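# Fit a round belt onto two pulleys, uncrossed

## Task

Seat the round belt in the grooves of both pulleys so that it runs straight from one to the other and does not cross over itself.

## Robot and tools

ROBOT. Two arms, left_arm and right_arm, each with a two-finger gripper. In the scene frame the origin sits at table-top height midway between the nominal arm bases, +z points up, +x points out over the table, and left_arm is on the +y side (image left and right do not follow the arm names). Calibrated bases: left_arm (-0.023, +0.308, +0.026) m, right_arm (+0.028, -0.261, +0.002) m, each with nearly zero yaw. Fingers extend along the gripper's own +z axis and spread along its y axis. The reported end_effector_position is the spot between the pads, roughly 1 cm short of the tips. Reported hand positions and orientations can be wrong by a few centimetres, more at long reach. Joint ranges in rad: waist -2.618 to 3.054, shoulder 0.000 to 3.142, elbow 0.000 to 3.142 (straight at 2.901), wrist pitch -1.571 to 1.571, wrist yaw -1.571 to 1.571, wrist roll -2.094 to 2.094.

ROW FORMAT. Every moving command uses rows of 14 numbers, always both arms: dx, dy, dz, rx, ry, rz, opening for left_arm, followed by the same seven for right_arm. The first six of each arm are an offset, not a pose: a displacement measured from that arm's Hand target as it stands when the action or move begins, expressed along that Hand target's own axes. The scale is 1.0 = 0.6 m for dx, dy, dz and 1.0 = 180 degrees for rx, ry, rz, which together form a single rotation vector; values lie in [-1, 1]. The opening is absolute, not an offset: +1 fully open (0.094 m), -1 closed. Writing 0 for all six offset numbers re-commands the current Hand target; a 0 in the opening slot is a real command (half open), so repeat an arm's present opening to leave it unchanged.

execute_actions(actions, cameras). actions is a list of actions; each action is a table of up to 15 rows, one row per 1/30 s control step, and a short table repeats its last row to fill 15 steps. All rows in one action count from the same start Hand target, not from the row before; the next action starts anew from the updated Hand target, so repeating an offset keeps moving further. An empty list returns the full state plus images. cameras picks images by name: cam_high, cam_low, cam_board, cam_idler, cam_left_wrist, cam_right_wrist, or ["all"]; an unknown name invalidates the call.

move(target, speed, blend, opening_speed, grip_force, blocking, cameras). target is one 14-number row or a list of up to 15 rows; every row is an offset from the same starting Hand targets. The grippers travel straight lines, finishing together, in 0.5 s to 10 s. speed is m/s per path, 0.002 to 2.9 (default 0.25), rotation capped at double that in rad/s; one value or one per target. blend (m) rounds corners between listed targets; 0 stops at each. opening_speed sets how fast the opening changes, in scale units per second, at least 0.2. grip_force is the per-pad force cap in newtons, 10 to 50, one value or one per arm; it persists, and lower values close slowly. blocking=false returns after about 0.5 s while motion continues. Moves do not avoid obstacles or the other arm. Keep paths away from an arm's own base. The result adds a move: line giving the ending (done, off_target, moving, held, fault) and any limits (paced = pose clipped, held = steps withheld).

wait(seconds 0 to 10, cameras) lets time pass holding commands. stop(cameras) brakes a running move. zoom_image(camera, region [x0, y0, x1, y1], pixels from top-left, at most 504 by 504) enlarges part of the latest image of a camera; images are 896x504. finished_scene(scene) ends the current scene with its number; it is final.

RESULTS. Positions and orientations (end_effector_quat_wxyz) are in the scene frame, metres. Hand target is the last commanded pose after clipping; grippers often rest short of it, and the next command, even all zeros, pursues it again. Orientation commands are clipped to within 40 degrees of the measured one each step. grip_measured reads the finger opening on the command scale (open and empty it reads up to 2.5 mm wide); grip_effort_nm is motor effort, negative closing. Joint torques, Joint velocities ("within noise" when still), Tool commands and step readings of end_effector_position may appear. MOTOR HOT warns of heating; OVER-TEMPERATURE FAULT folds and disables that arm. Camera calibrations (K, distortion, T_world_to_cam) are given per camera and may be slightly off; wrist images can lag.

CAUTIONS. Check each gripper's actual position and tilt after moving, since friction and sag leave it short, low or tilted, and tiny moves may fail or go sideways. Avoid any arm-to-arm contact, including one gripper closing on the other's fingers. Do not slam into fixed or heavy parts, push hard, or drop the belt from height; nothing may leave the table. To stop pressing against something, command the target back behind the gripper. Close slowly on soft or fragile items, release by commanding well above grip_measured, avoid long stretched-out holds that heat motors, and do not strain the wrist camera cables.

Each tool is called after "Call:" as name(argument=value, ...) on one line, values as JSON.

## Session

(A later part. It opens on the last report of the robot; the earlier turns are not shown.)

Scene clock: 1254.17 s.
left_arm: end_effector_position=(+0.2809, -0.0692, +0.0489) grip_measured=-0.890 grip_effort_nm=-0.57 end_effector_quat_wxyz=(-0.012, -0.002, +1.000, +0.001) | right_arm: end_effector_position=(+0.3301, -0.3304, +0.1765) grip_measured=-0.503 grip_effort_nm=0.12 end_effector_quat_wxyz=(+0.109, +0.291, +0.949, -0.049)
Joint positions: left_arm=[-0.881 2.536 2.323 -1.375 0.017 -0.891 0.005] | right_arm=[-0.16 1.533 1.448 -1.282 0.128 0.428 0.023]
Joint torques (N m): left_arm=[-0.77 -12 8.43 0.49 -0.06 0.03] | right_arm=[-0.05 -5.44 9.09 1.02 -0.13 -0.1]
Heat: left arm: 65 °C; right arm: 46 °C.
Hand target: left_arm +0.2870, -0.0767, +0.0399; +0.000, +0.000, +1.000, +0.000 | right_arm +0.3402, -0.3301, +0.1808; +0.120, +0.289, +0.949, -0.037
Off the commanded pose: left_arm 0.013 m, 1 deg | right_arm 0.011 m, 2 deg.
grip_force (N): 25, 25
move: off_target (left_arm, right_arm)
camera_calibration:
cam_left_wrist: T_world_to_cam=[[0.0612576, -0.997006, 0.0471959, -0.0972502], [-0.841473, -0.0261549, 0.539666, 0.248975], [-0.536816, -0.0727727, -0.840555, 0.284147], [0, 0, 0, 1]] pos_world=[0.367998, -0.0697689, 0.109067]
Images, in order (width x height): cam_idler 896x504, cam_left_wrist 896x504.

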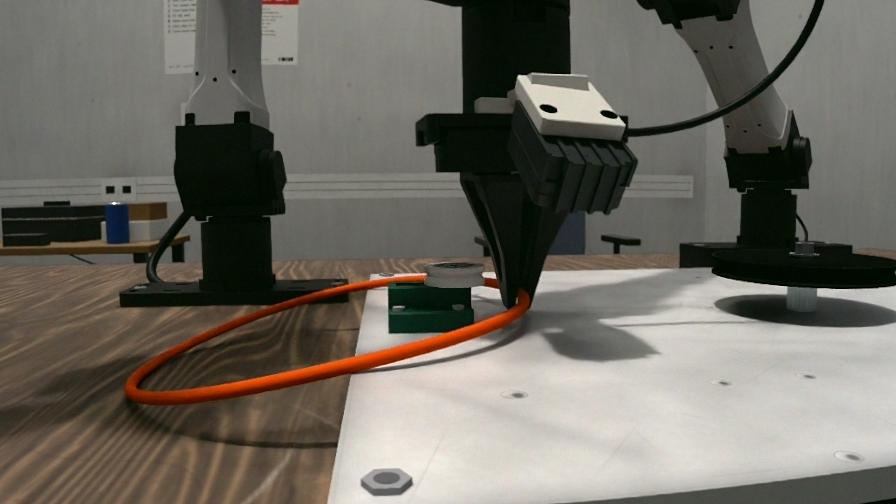

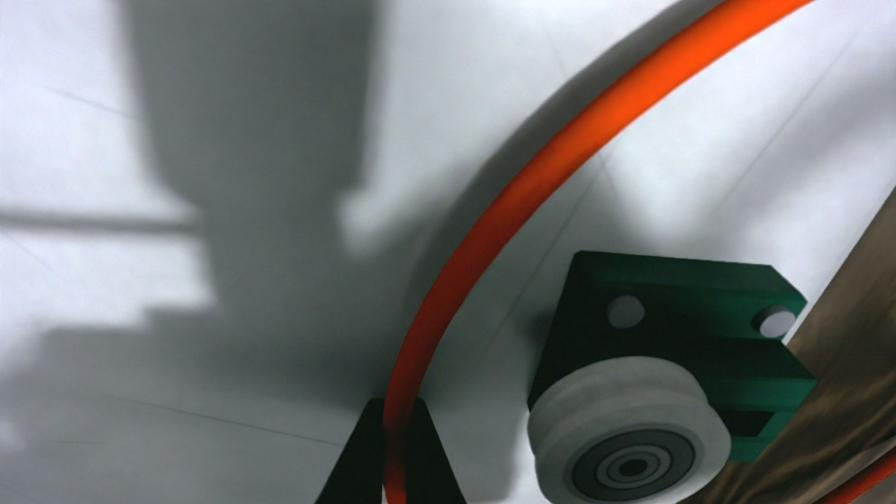

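Call:
move(target=[[0,0.0,-0.083,0,0,0,-0.96,0,0,0,0,0,0,-0.5],[0,0.178,-0.133,0,0,0,-0.96,0,0,0,0,0,0,-0.5]], speed=0.1, blend=[0.02,0], cameras=["all"])

Call:
zoom_image(camera="cam_idler", region=[200, 160, 650, 410])

Scene clock: 1271.07 s.
left_arm: end_effector_position=(+0.2803, +0.0312, +0.1067) grip_measured=-0.890 grip_effort_nm=-0.58 end_effector_quat_wxyz=(-0.029, -0.006, +0.999, +0.015) | right_arm: end_effector_position=(+0.3301, -0.3304, +0.1765) grip_measured=-0.503 grip_effort_nm=0.12 end_effector_quat_wxyz=(+0.109, +0.291, +0.949, -0.049)
Joint positions: left_arm=[-0.727 2.196 1.958 -1.395 0.017 -0.744 0.005] | right_arm=[-0.16 1.533 1.448 -1.282 0.128 0.428 0.023]
Joint torques (N m): left_arm=[-0.14 -16.38 4.96 0.51 -0.09 0.25] | right_arm=[-0.03 -5.44 9.1 1.02 -0.13 -0.1]
Heat: left arm: 68 °C; right arm: 46 °C.
Hand target: left_arm +0.2870, +0.0301, +0.1197; -0.001, +0.000, +1.000, +0.000 | right_arm +0.3402, -0.3301, +0.1808; +0.120, +0.289, +0.949, -0.037
Off the commanded pose: left_arm 0.015 m, 4 deg | right_arm 0.011 m, 2 deg.
grip_force (N): 25, 25
move: off_target (left_arm, right_arm)
camera_calibration:
cam_left_wrist: T_world_to_cam=[[0.0688773, -0.997462, 0.0180308, 0.00107564], [-0.822543, -0.0465529, 0.566794, 0.212305], [-0.564516, -0.0538704, -0.823662, 0.345101], [0, 0, 0, 1]] pos_world=[0.369371, 0.0295471, 0.163894]
cam_right_wrist: T_world_to_cam=[[-0.533193, -0.841466, 0.0874112, -0.126177], [-0.781148, 0.52936, 0.331037, 0.409763], [-0.324828, 0.108225, -0.93956, 0.414157], [0, 0, 0, 1]] pos_world=[0.387339, -0.367908, 0.264508]

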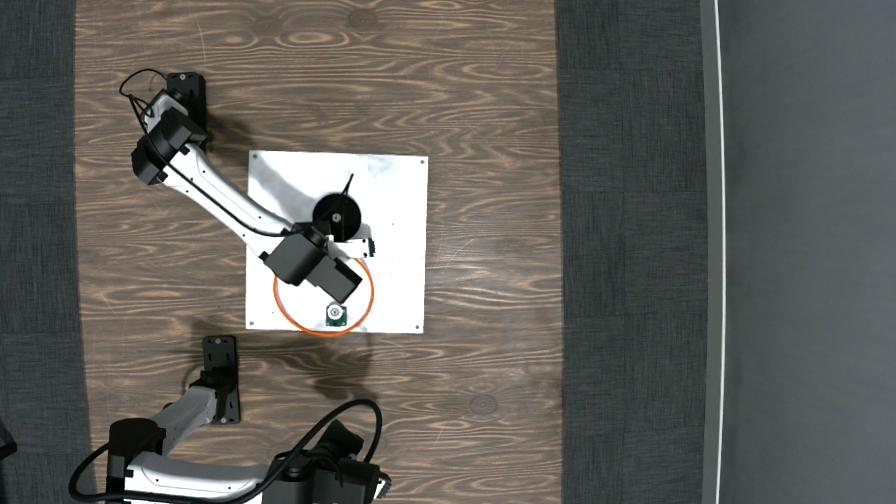

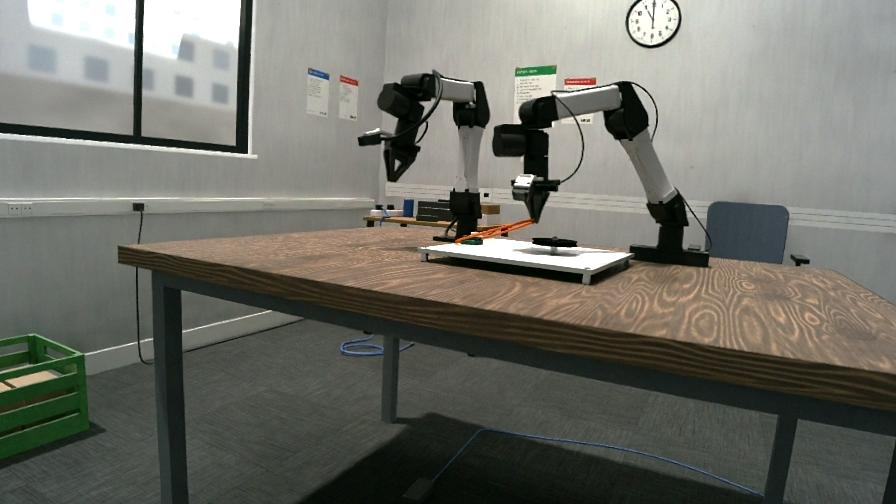

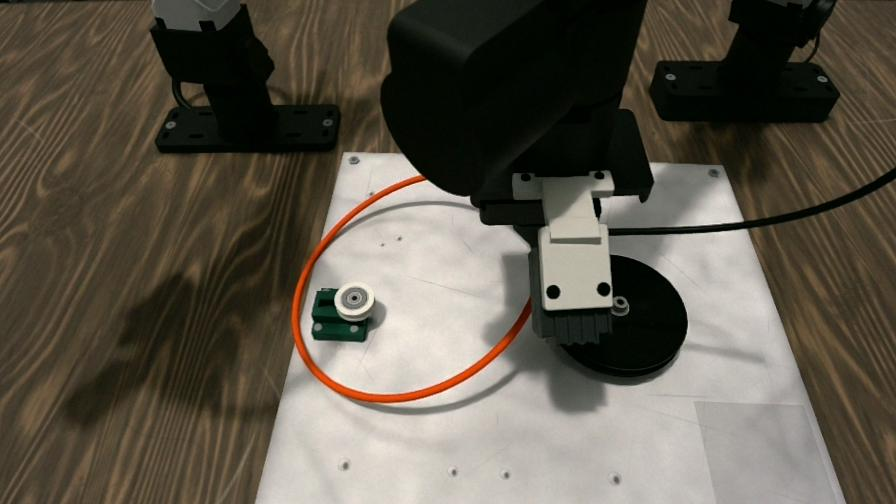

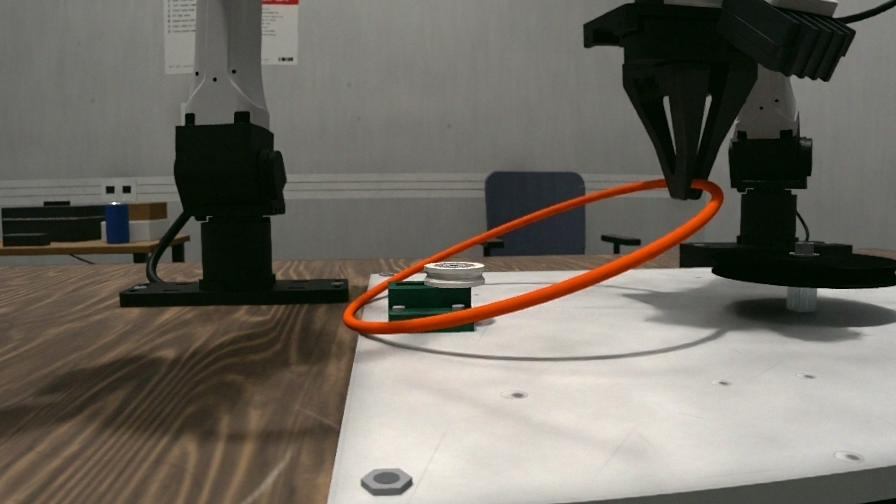

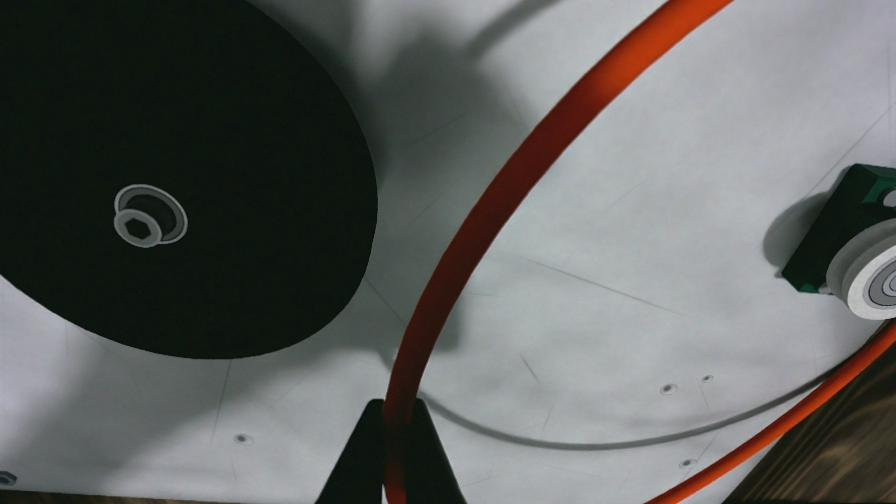

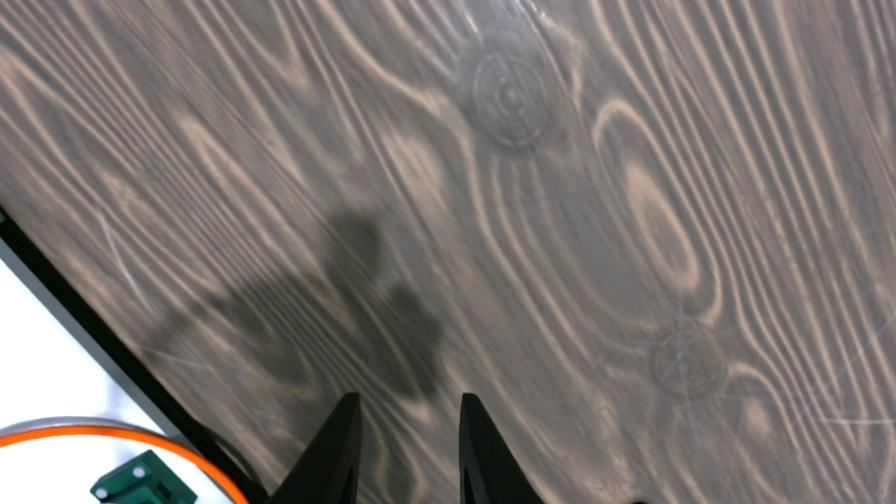

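Scaled by 1.120 from the camera's 896x504 image, which has a finer 1280x720 frame.

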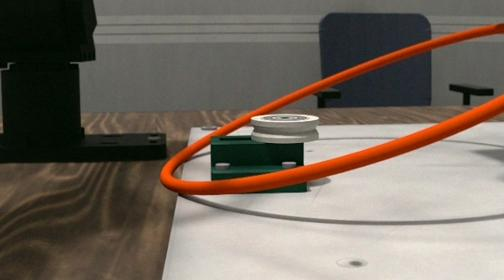

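Call:
move(target=[0,0,0,0,0,0,-0.96,0.3323,0.1427,0.0192,-0.0114,0.0791,-0.0875,-0.4], cameras=["cam_right_wrist","cam_idler","cam_board","cam_high"])

Scene clock: 1298.77 s.
left_arm: end_effector_position=(+0.2803, +0.0312, +0.1067) grip_measured=-0.890 grip_effort_nm=-0.57 end_effector_quat_wxyz=(-0.029, -0.006, +0.999, +0.015) | right_arm: end_effector_position=(+0.2385, -0.1545, +0.1204) grip_measured=-0.403 grip_effort_nm=0.12 end_effector_quat_wxyz=(+0.010, +0.150, +0.989, -0.006)
Joint positions: left_arm=[-0.727 2.196 1.958 -1.395 0.017 -0.744 0.005] | right_arm=[0.478 1.425 1.153 -1.289 0.022 0.786 0.028]
Joint torques (N m): left_arm=[0.05 -16.36 5.09 0.52 -0.09 0.24] | right_arm=[1.02 -7.35 4.93 0.31 -0.16 0.26]
Heat: left arm: 78 °C; right arm: 45 °C. Fold the left arm in close to its base, or ease its load, before you think long.
Hand target: left_arm +0.2870, +0.0301, +0.1197; -0.001, +0.000, +1.000, +0.000 | right_arm +0.2299, -0.1530, +0.1201; +0.001, +0.157, +0.988, +0.000
Off the commanded pose: left_arm 0.015 m, 4 deg | right_arm 0.009 m, 2 deg.
MOTOR HOT: joint 2 (shoulder) of the left arm reports 78 °C; the controller's stop level is 90 °C. To cool a motor, set the load down, stop pushing, or move to a pose that needs little force.
grip_force (N): 25, 25
move: off_target (left_arm)
camera_calibration:
cam_right_wrist: T_world_to_cam=[[-0.25272, -0.965779, 0.0583405, -0.104743], [-0.814589, 0.244919, 0.525794, 0.204283], [-0.522089, 0.0853551, -0.848609, 0.345148], [0, 0, 0, 1]] pos_world=[0.320135, -0.180652, 0.191596]
Images, in order (width x height): cam_high 896x504, cam_board 896x504, cam_idler 896x504, cam_right_wrist 896x504.

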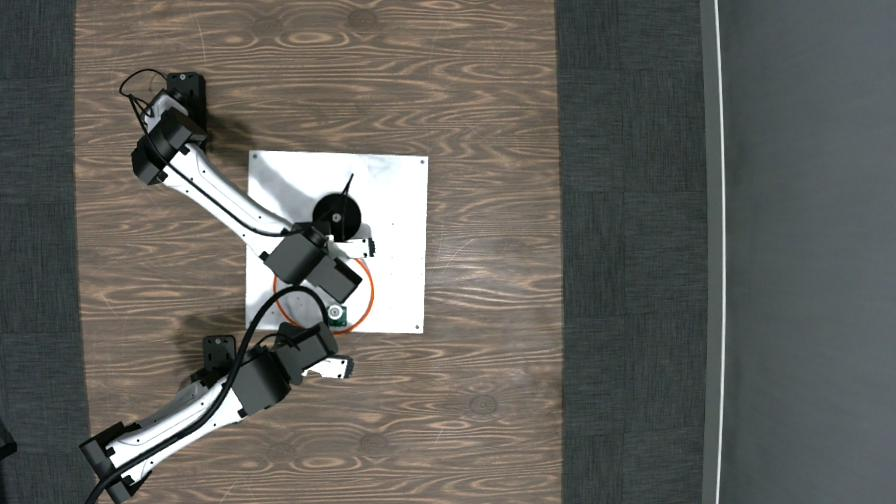

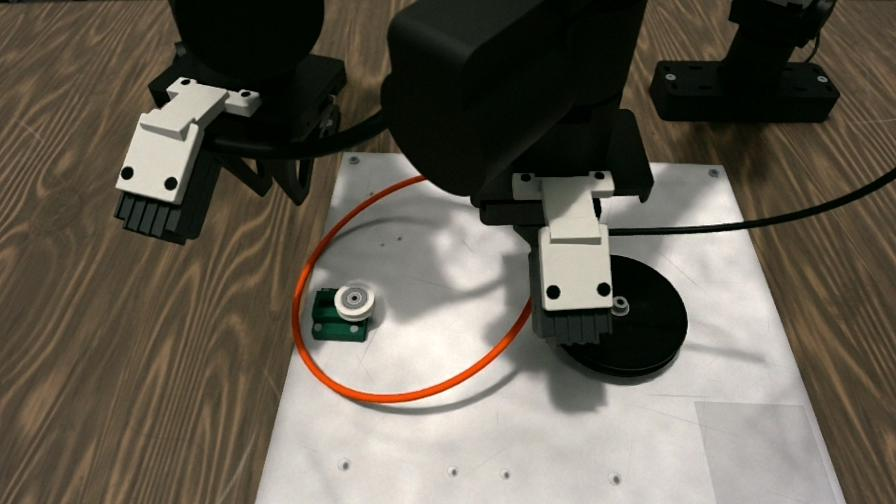

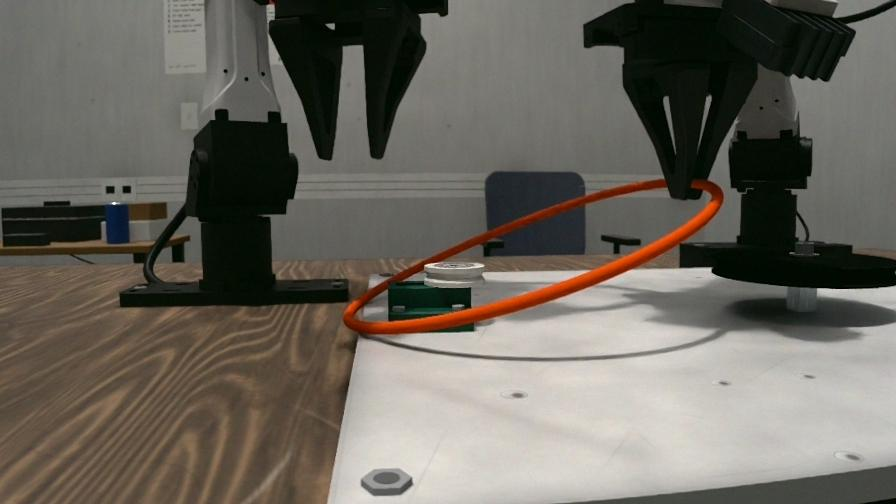

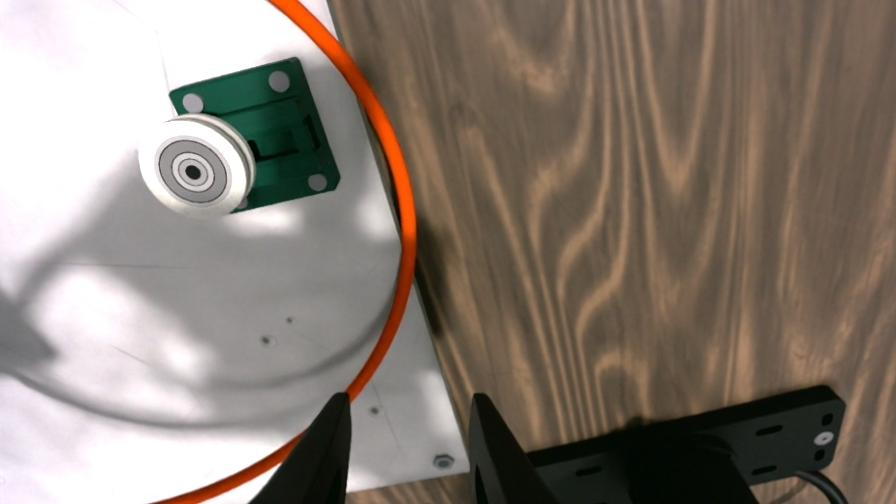

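Call:
move(target=[[0,-0.067,0.133,0,0,0,-0.96,0,0,0,0,0,0,-0.4],[0,-0.067,0.133,0,0,0,-0.4,0,0,0,0,0,0,-0.4],[0,-0.067,0.0,0,0,0,-0.4,0,0,0,0,0,0,-0.4],[0.145,0.367,-0.05,0,0,0,-0.4,0,0,0,0,0,0,-0.4]], speed=[0.12,0.12,0.15,0.25], blend=[0,0,0.02,0], cameras=["cam_idler","cam_high","cam_right_wrist"])

Scene clock: 1322.20 s.
left_arm: end_effector_position=(+0.2059, +0.2461, +0.1506) grip_measured=-0.402 grip_effort_nm=0.11 end_effector_quat_wxyz=(+0.003, -0.005, +1.000, -0.005) | right_arm: end_effector_position=(+0.2385, -0.1545, +0.1204) grip_measured=-0.403 grip_effort_nm=0.12 end_effector_quat_wxyz=(+0.010, +0.153, +0.988, -0.006)
Joint positions: left_arm=[-0.253 1.431 1.181 -1.313 0.009 -0.269 0.028] | right_arm=[0.478 1.425 1.153 -1.289 0.022 0.79 0.028]
Joint torques (N m): left_arm=[0.01 -6.74 4.93 0.28 0.03 0.23] | right_arm=[1.03 -7.36 4.92 0.31 -0.15 0.18]
Heat: left arm: 80 °C; right arm: 42 °C. Fold the left arm in close to its base, or ease its load, before you think long.
Hand target: left_arm +0.2002, +0.2503, +0.1499; +0.000, +0.000, +1.000, +0.000 | right_arm +0.2299, -0.1530, +0.1201; +0.001, +0.157, +0.988, +0.000
Off the commanded pose: left_arm 0.007 m, 1 deg | right_arm 0.009 m, 1 deg.
MOTOR HOT: still on. Joint 2 (shoulder) of the left arm reports 80 °C.
grip_force (N): 25, 25
move: done; target 2's new opening was sent with left_arm's hand 0.012 m and 1 deg from that target
camera_calibration:
cam_right_wrist: T_world_to_cam=[[-0.257162, -0.96461, 0.0582747, -0.103538], [-0.81351, 0.248639, 0.525718, 0.20456], [-0.521602, 0.0877877, -0.84866, 0.345371], [0, 0, 0, 1]] pos_world=[0.319932, -0.181055, 0.191596]
Images, in order (width x height): cam_high 896x504, cam_idler 896x504, cam_right_wrist 896x504.

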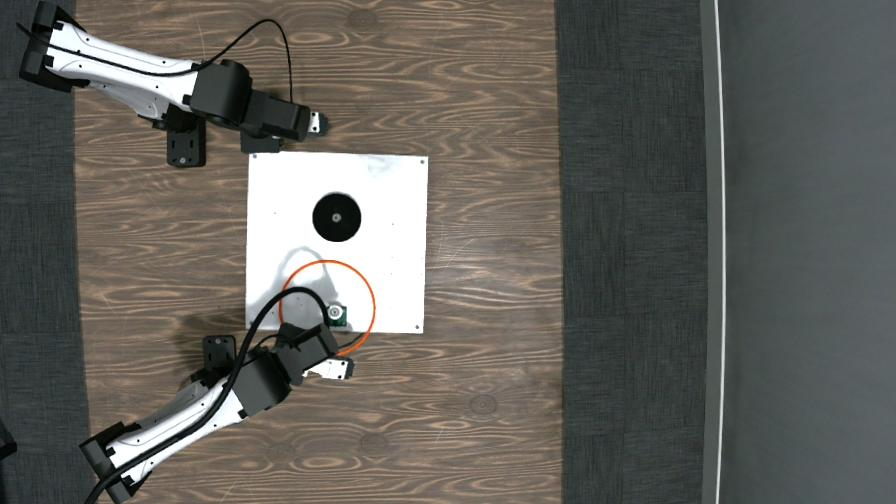

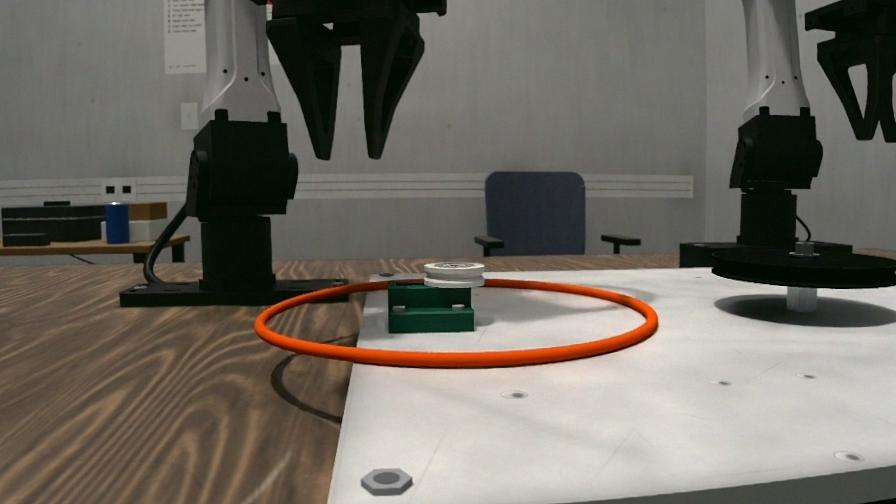

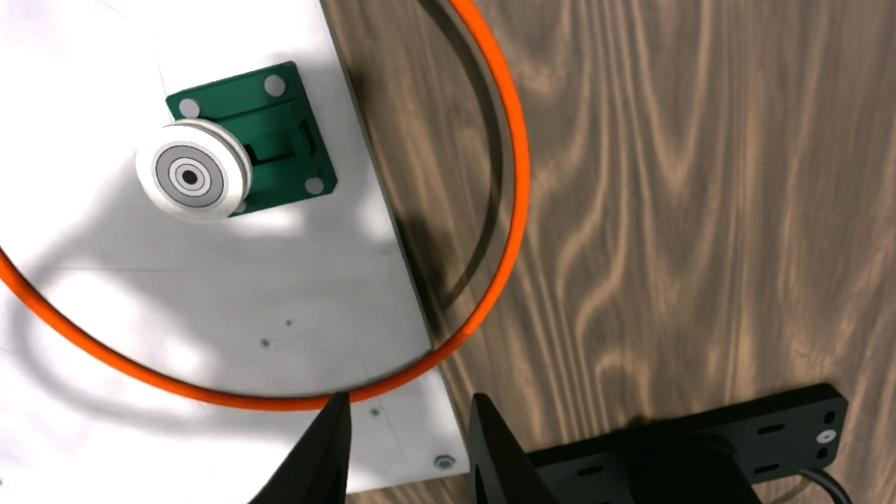

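Call:
move(target=[0,0,0,0,0,0,-0.4,-0.0012,-0.068,0.1083,0,0,0.039,-0.4], cameras=["cam_right_wrist","cam_idler","cam_board"])

Scene clock: 1357.73 s.
left_arm: end_effector_position=(+0.2059, +0.2461, +0.1506) grip_measured=-0.402 grip_effort_nm=0.11 end_effector_quat_wxyz=(+0.003, -0.004, +1.000, -0.005) | right_arm: end_effector_position=(+0.2144, -0.1954, +0.0560) grip_measured=-0.403 grip_effort_nm=0.12 end_effector_quat_wxyz=(-0.010, +0.215, +0.976, -0.018)
Joint positions: left_arm=[-0.253 1.431 1.181 -1.313 0.009 -0.267 0.028] | right_arm=[0.35 1.358 0.839 -1.089 0.02 0.79 0.028]
Joint torques (N m): left_arm=[-0.01 -6.76 4.94 0.23 0.01 0.19] | right_arm=[-0.09 -6.42 4.64 0.68 -0.13 -0.03]
Heat: left arm: 63 °C; right arm: 40 °C.
Hand target: left_arm +0.2002, +0.2503, +0.1499; +0.000, +0.000, +1.000, +0.000 | right_arm +0.2180, -0.1920, +0.0550; +0.000, +0.217, +0.976, +0.000
Off the commanded pose: left_arm 0.007 m, 1 deg | right_arm 0.005 m, 2 deg.
MOTOR HOT: cleared for the motors of the left arm.
grip_force (N): 25, 25
move: done
camera_calibration:
cam_right_wrist: T_world_to_cam=[[-0.375233, -0.922732, 0.0881212, -0.113615], [-0.751509, 0.358494, 0.55382, 0.235533], [-0.542618, 0.141588, -0.82796, 0.295676], [0, 0, 0, 1]] pos_world=[0.294813, -0.231138, 0.124377]
Images, in order (width x height): cam_board 896x504, cam_idler 896x504, cam_right_wrist 896x504.

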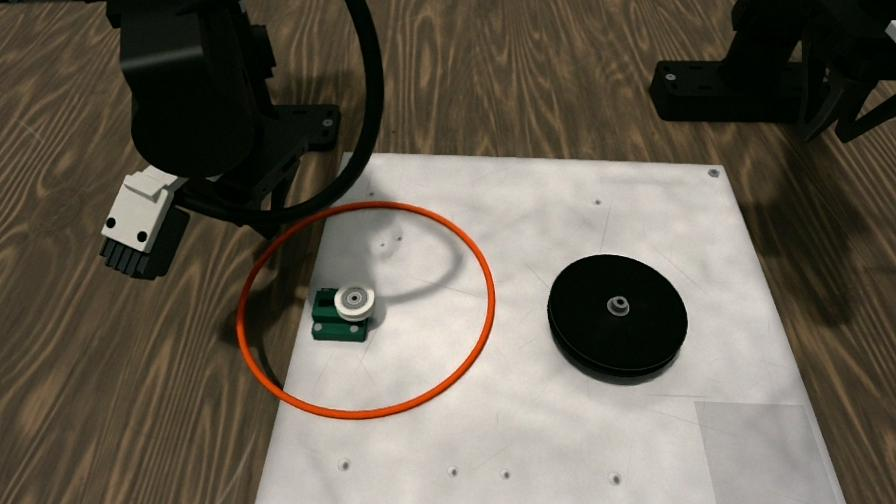

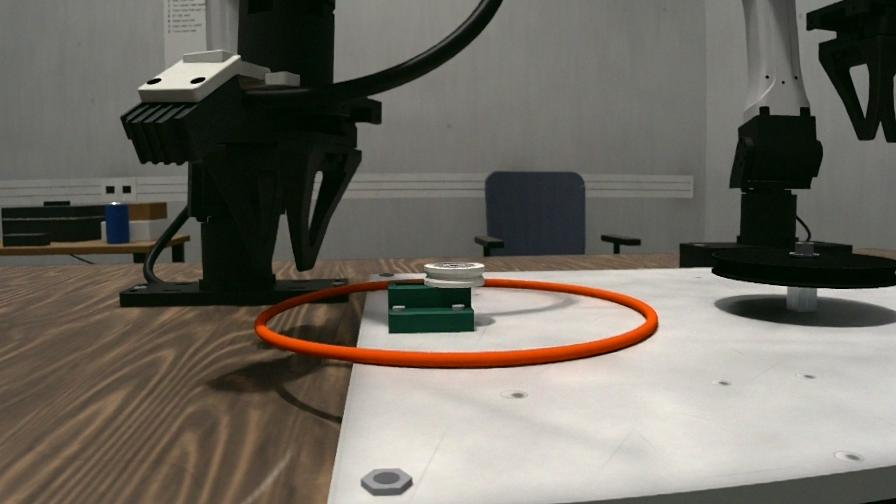

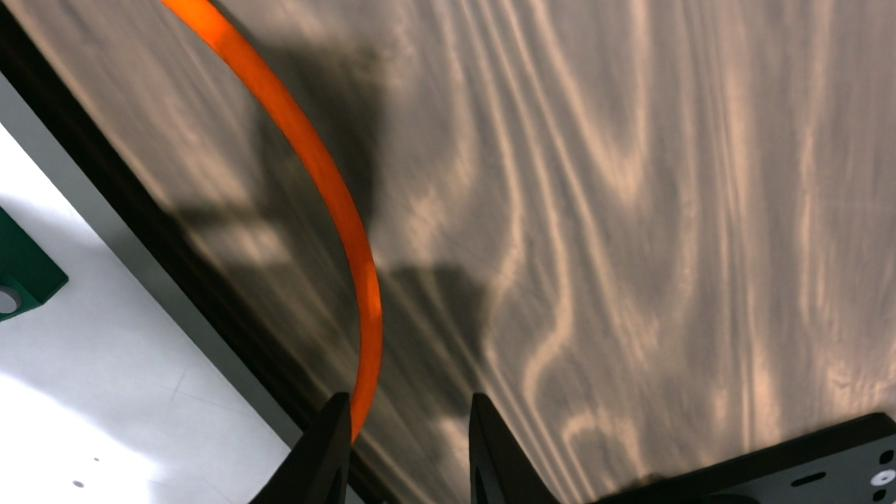

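Call:
move(target=[0,0,0,0,0,0,-0.4,-0.0117,0.0163,0.045,0,0,0,-0.4], cameras=["cam_right_wrist","cam_idler"])

Scene clock: 1368.80 s.
left_arm: end_effector_position=(+0.2059, +0.2461, +0.1506) grip_measured=-0.402 grip_effort_nm=0.11 end_effector_quat_wxyz=(+0.003, -0.004, +1.000, -0.005) | right_arm: end_effector_position=(+0.2268, -0.1908, +0.0342) grip_measured=-0.403 grip_effort_nm=0.12 end_effector_quat_wxyz=(+0.002, +0.215, +0.976, -0.011)
Joint positions: left_arm=[-0.253 1.431 1.181 -1.313 0.009 -0.267 0.028] | right_arm=[0.35 1.414 0.793 -0.958 0.02 0.79 0.028]
Joint torques (N m): left_arm=[0.06 -6.93 5.04 0.29 0.04 0.19] | right_arm=[0.59 -3.75 4.72 0.76 -0.14 0.06]
Heat: left arm: 60 °C; right arm: 39 °C.
Hand target: left_arm +0.2002, +0.2503, +0.1499; +0.000, +0.000, +1.000, +0.000 | right_arm +0.2286, -0.1861, +0.0281; +0.001, +0.217, +0.976, +0.000
Off the commanded pose: left_arm 0.007 m, 1 deg | right_arm 0.008 m, 1 deg.
grip_force (N): 25, 25
move: done
camera_calibration:
cam_right_wrist: T_world_to_cam=[[-0.377322, -0.923501, 0.0690968, -0.101668], [-0.765891, 0.353128, 0.537319, 0.258109], [-0.520615, 0.149822, -0.840544, 0.280713], [0, 0, 0, 1]] pos_world=[0.305466, -0.227093, 0.104289]
Images, in order (width x height): cam_idler 896x504, cam_right_wrist 896x504.

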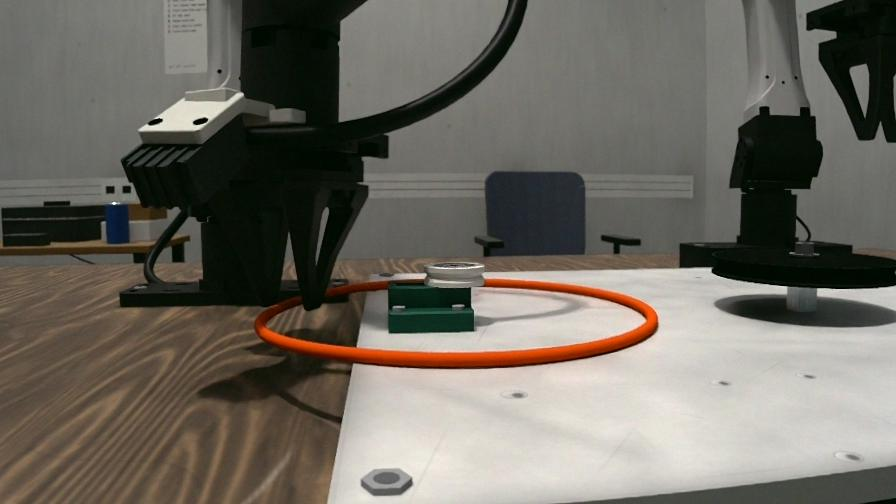

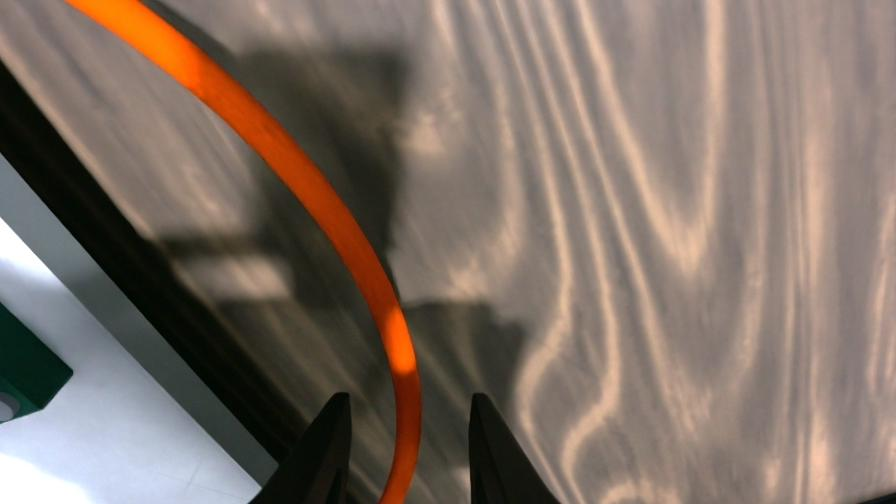

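Call:
move(target=[-0.1417,-0.4117,0.0833,0,0,0,-0.5,0,0,0,0,0,0,-0.96], opening_speed=0.6, speed=0.2, cameras=["cam_right_wrist","cam_left_wrist","cam_idler"])

Scene clock: 1386.43 s.
left_arm: end_effector_position=(+0.2836, +0.0019, +0.1024) grip_measured=-0.498 grip_effort_nm=-0.12 end_effector_quat_wxyz=(+0.005, +0.013, +1.000, -0.010) | right_arm: end_effector_position=(+0.2268, -0.1908, +0.0342) grip_measured=-0.894 grip_effort_nm=-0.60 end_effector_quat_wxyz=(+0.002, +0.215, +0.976, -0.011)
Joint positions: left_arm=[-0.776 2.205 1.956 -1.302 0.008 -0.755 0.024] | right_arm=[0.35 1.414 0.793 -0.958 0.02 0.79 0.005]
Joint torques (N m): left_arm=[-0.23 -10.74 8.5 0.09 0 -0.11] | right_arm=[0.59 -3.74 4.72 0.76 -0.14 0.06]
Heat: left arm: 57 °C; right arm: 39 °C.
Hand target: left_arm +0.2850, +0.0032, +0.0998; +0.000, +0.000, +1.000, +0.000 | right_arm +0.2286, -0.1861, +0.0281; +0.001, +0.217, +0.976, +0.000
Off the commanded pose: left_arm 0.003 m, 2 deg | right_arm 0.008 m, 1 deg.
grip_force (N): 25, 25
move: done
camera_calibration:
cam_left_wrist: T_world_to_cam=[[0.0277113, -0.997042, 0.0716912, -0.0220624], [-0.859398, 0.0128676, 0.511145, 0.232109], [-0.510556, -0.0757758, -0.856499, 0.329954], [0, 0, 0, 1]] pos_world=[0.368545, 0.0000186941, 0.165545]
cam_right_wrist: T_world_to_cam=[[-0.377322, -0.923501, 0.0690968, -0.101668], [-0.765891, 0.353128, 0.537319, 0.258109], [-0.520615, 0.149822, -0.840544, 0.280713], [0, 0, 0, 1]] pos_world=[0.305466, -0.227093, 0.104289]
Images, in order (width x height): cam_idler 896x504, cam_left_wrist 896x504, cam_right_wrist 896x504.

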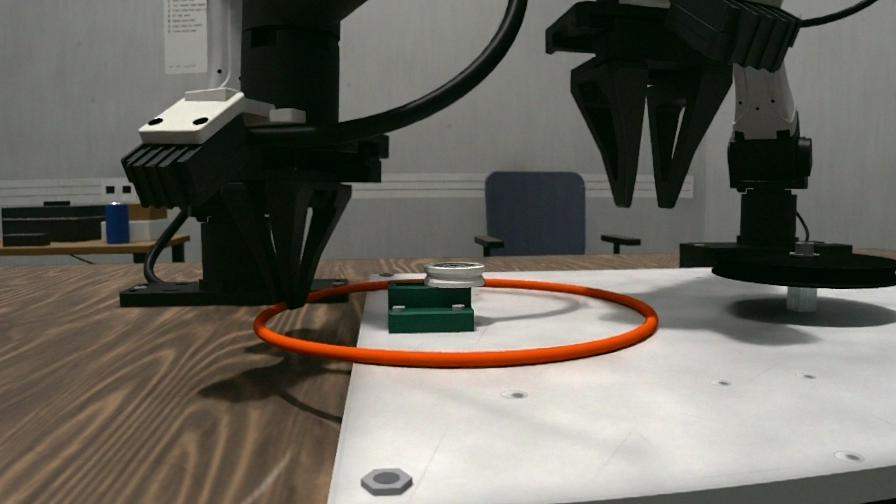

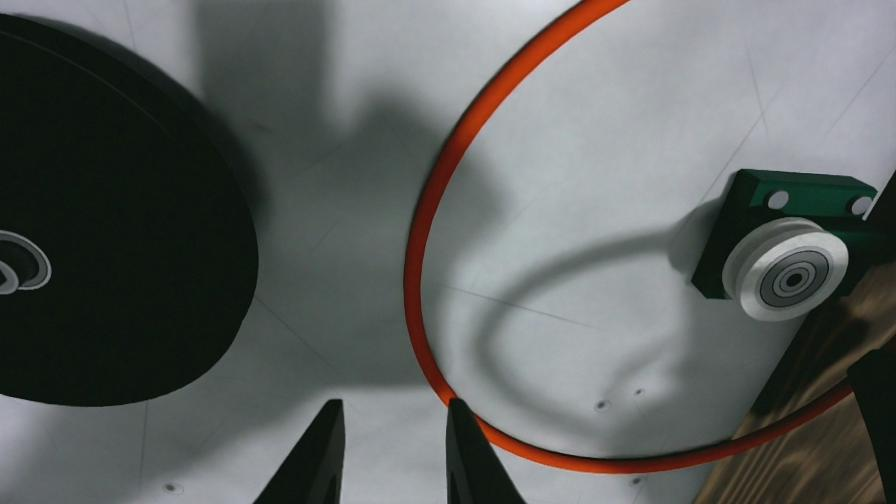

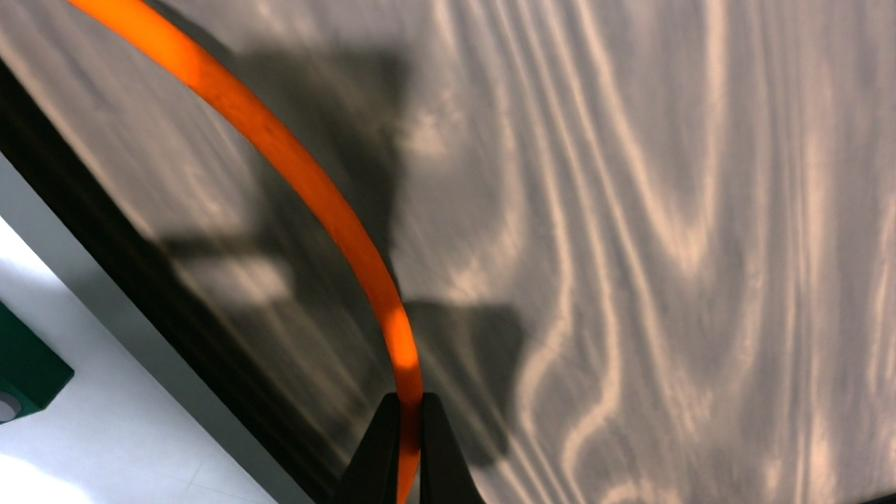

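Call:
move(target=[-0.0017,-0.0083,0.1,0,0,0,-0.5,0,0,0,0,0,0,-0.96], speed=0.12, cameras=["cam_left_wrist","cam_idler"])

Call:
zoom_image(camera="cam_idler", region=[560, 220, 720, 360])

Scene clock: 1402.37 s.
left_arm: end_effector_position=(+0.2838, +0.0014, +0.0509) grip_measured=-0.498 grip_effort_nm=-0.12 end_effector_quat_wxyz=(-0.005, +0.010, +1.000, -0.002) | right_arm: end_effector_position=(+0.2268, -0.1908, +0.0342) grip_measured=-0.894 grip_effort_nm=-0.60 end_effector_quat_wxyz=(+0.002, +0.215, +0.976, -0.011)
Joint positions: left_arm=[-0.776 2.257 1.837 -1.156 0.009 -0.761 0.024] | right_arm=[0.35 1.414 0.793 -0.958 0.02 0.79 0.005]
Joint torques (N m): left_arm=[-0.53 -11.21 5.39 0.6 0.02 -0.22] | right_arm=[0.59 -3.75 4.72 0.76 -0.14 0.07]
Heat: left arm: 59 °C; right arm: 39 °C.
Hand target: left_arm +0.2861, -0.0017, +0.0399; +0.000, +0.000, +1.000, +0.000 | right_arm +0.2286, -0.1861, +0.0281; +0.001, +0.217, +0.976, +0.000
Off the commanded pose: left_arm 0.012 m, 1 deg | right_arm 0.008 m, 1 deg.
grip_force (N): 25, 25
move: off_target (left_arm)
camera_calibration:
cam_left_wrist: T_world_to_cam=[[0.0350088, -0.997917, 0.0541903, -0.0201081], [-0.849421, -0.00114259, 0.527715, 0.254929], [-0.526554, -0.064505, -0.847691, 0.289965], [0, 0, 0, 1]] pos_world=[0.369928, -0.00107073, 0.112361]
Images, in order (width x height): cam_idler 896x504, cam_left_wrist 896x504.

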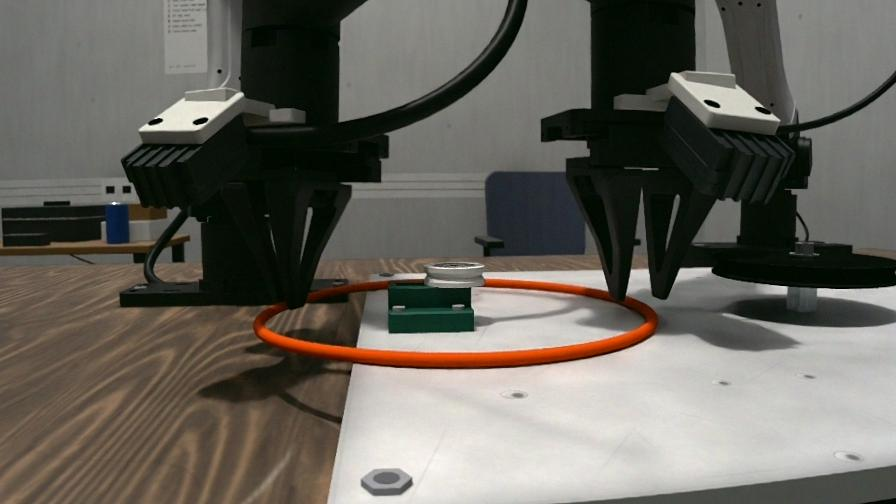

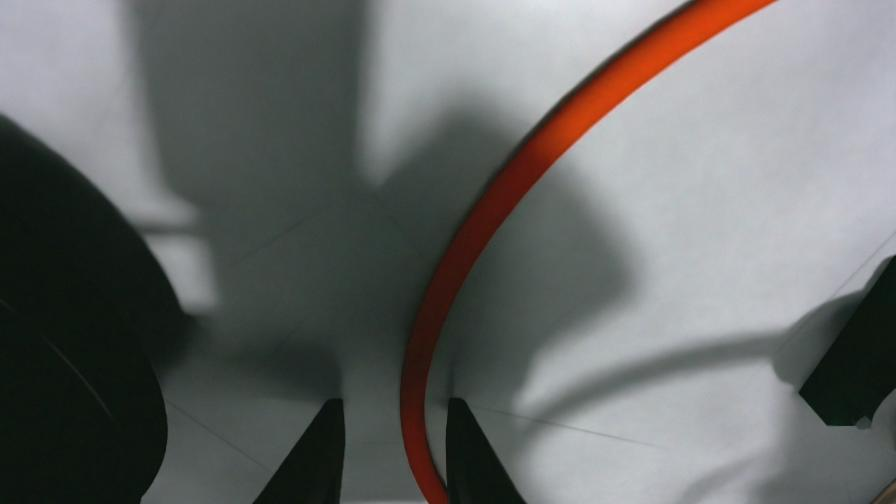

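Scaled by 3.150 from the camera's 896x504 image, which has a finer 1280x720 frame.

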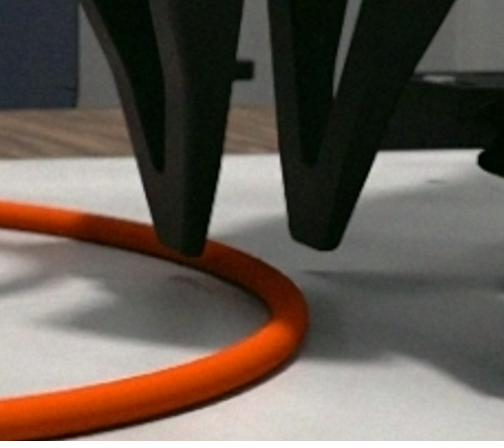

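Call:
move(target=[0,-0.002,0.0125,0,0,0,-0.5,0,0,0,0,0,0,-0.96], speed=0.05, cameras=["cam_left_wrist","cam_idler"])

Call:
zoom_image(camera="cam_idler", region=[560, 220, 720, 360])

Scene clock: 1414.17 s.
left_arm: end_effector_position=(+0.2857, -0.0005, +0.0484) grip_measured=-0.498 grip_effort_nm=-0.12 end_effector_quat_wxyz=(+0.000, +0.010, +1.000, -0.006) | right_arm: end_effector_position=(+0.2268, -0.1908, +0.0342) grip_measured=-0.894 grip_effort_nm=-0.60 end_effector_quat_wxyz=(+0.002, +0.215, +0.976, -0.011)
Joint positions: left_arm=[-0.776 2.257 1.827 -1.133 0.009 -0.763 0.024] | right_arm=[0.35 1.414 0.793 -0.958 0.02 0.79 0.005]
Joint torques (N m): left_arm=[-0.85 -10.54 4.93 0.66 0.06 -0.15] | right_arm=[0.59 -3.74 4.72 0.75 -0.14 0.07]
Heat: left arm: 61 °C; right arm: 38 °C.
Hand target: left_arm +0.2861, -0.0029, +0.0323; +0.000, +0.000, +1.000, +0.000 | right_arm +0.2286, -0.1861, +0.0281; +0.001, +0.217, +0.976, +0.000
Off the commanded pose: left_arm 0.016 m, 1 deg | right_arm 0.008 m, 1 deg.
grip_force (N): 25, 25
move: off_target (left_arm)
camera_calibration:
cam_left_wrist: T_world_to_cam=[[0.0360426, -0.997331, 0.0634957, -0.022674], [-0.854134, 0.00224154, 0.520047, 0.25968], [-0.518802, -0.0729777, -0.851774, 0.286648], [0, 0, 0, 1]] pos_world=[0.371332, -0.00227664, 0.110553]
Images, in order (width x height): cam_idler 896x504, cam_left_wrist 896x504.

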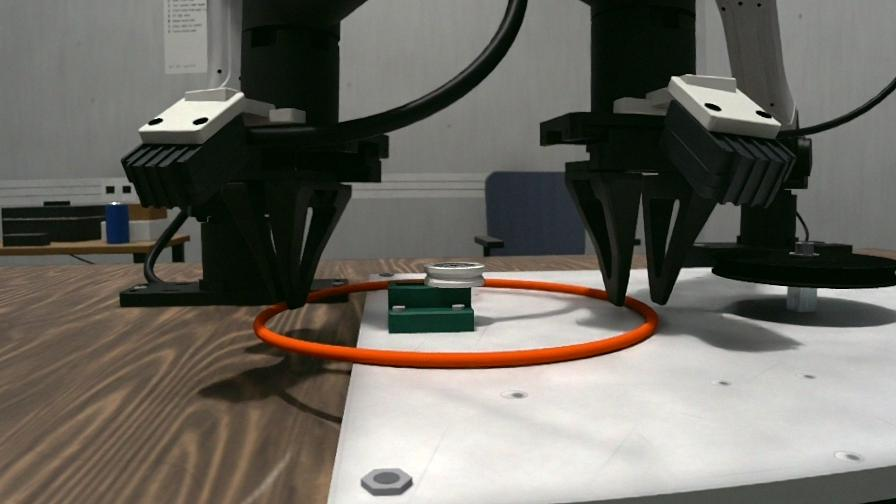

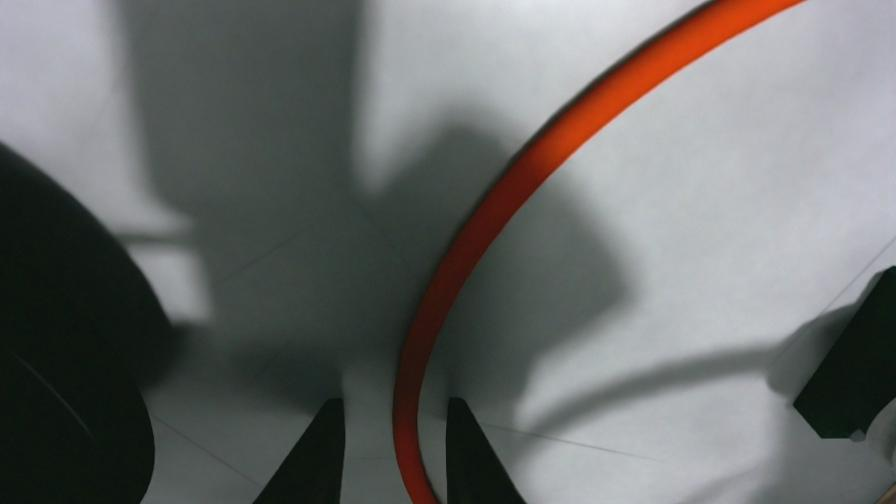

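Scaled by 3.150 from the camera's 896x504 image, which has a finer 1280x720 frame.

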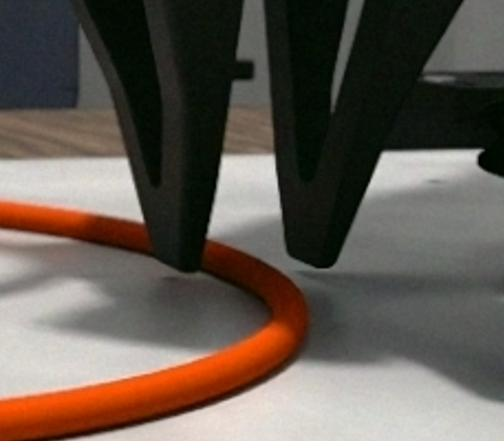

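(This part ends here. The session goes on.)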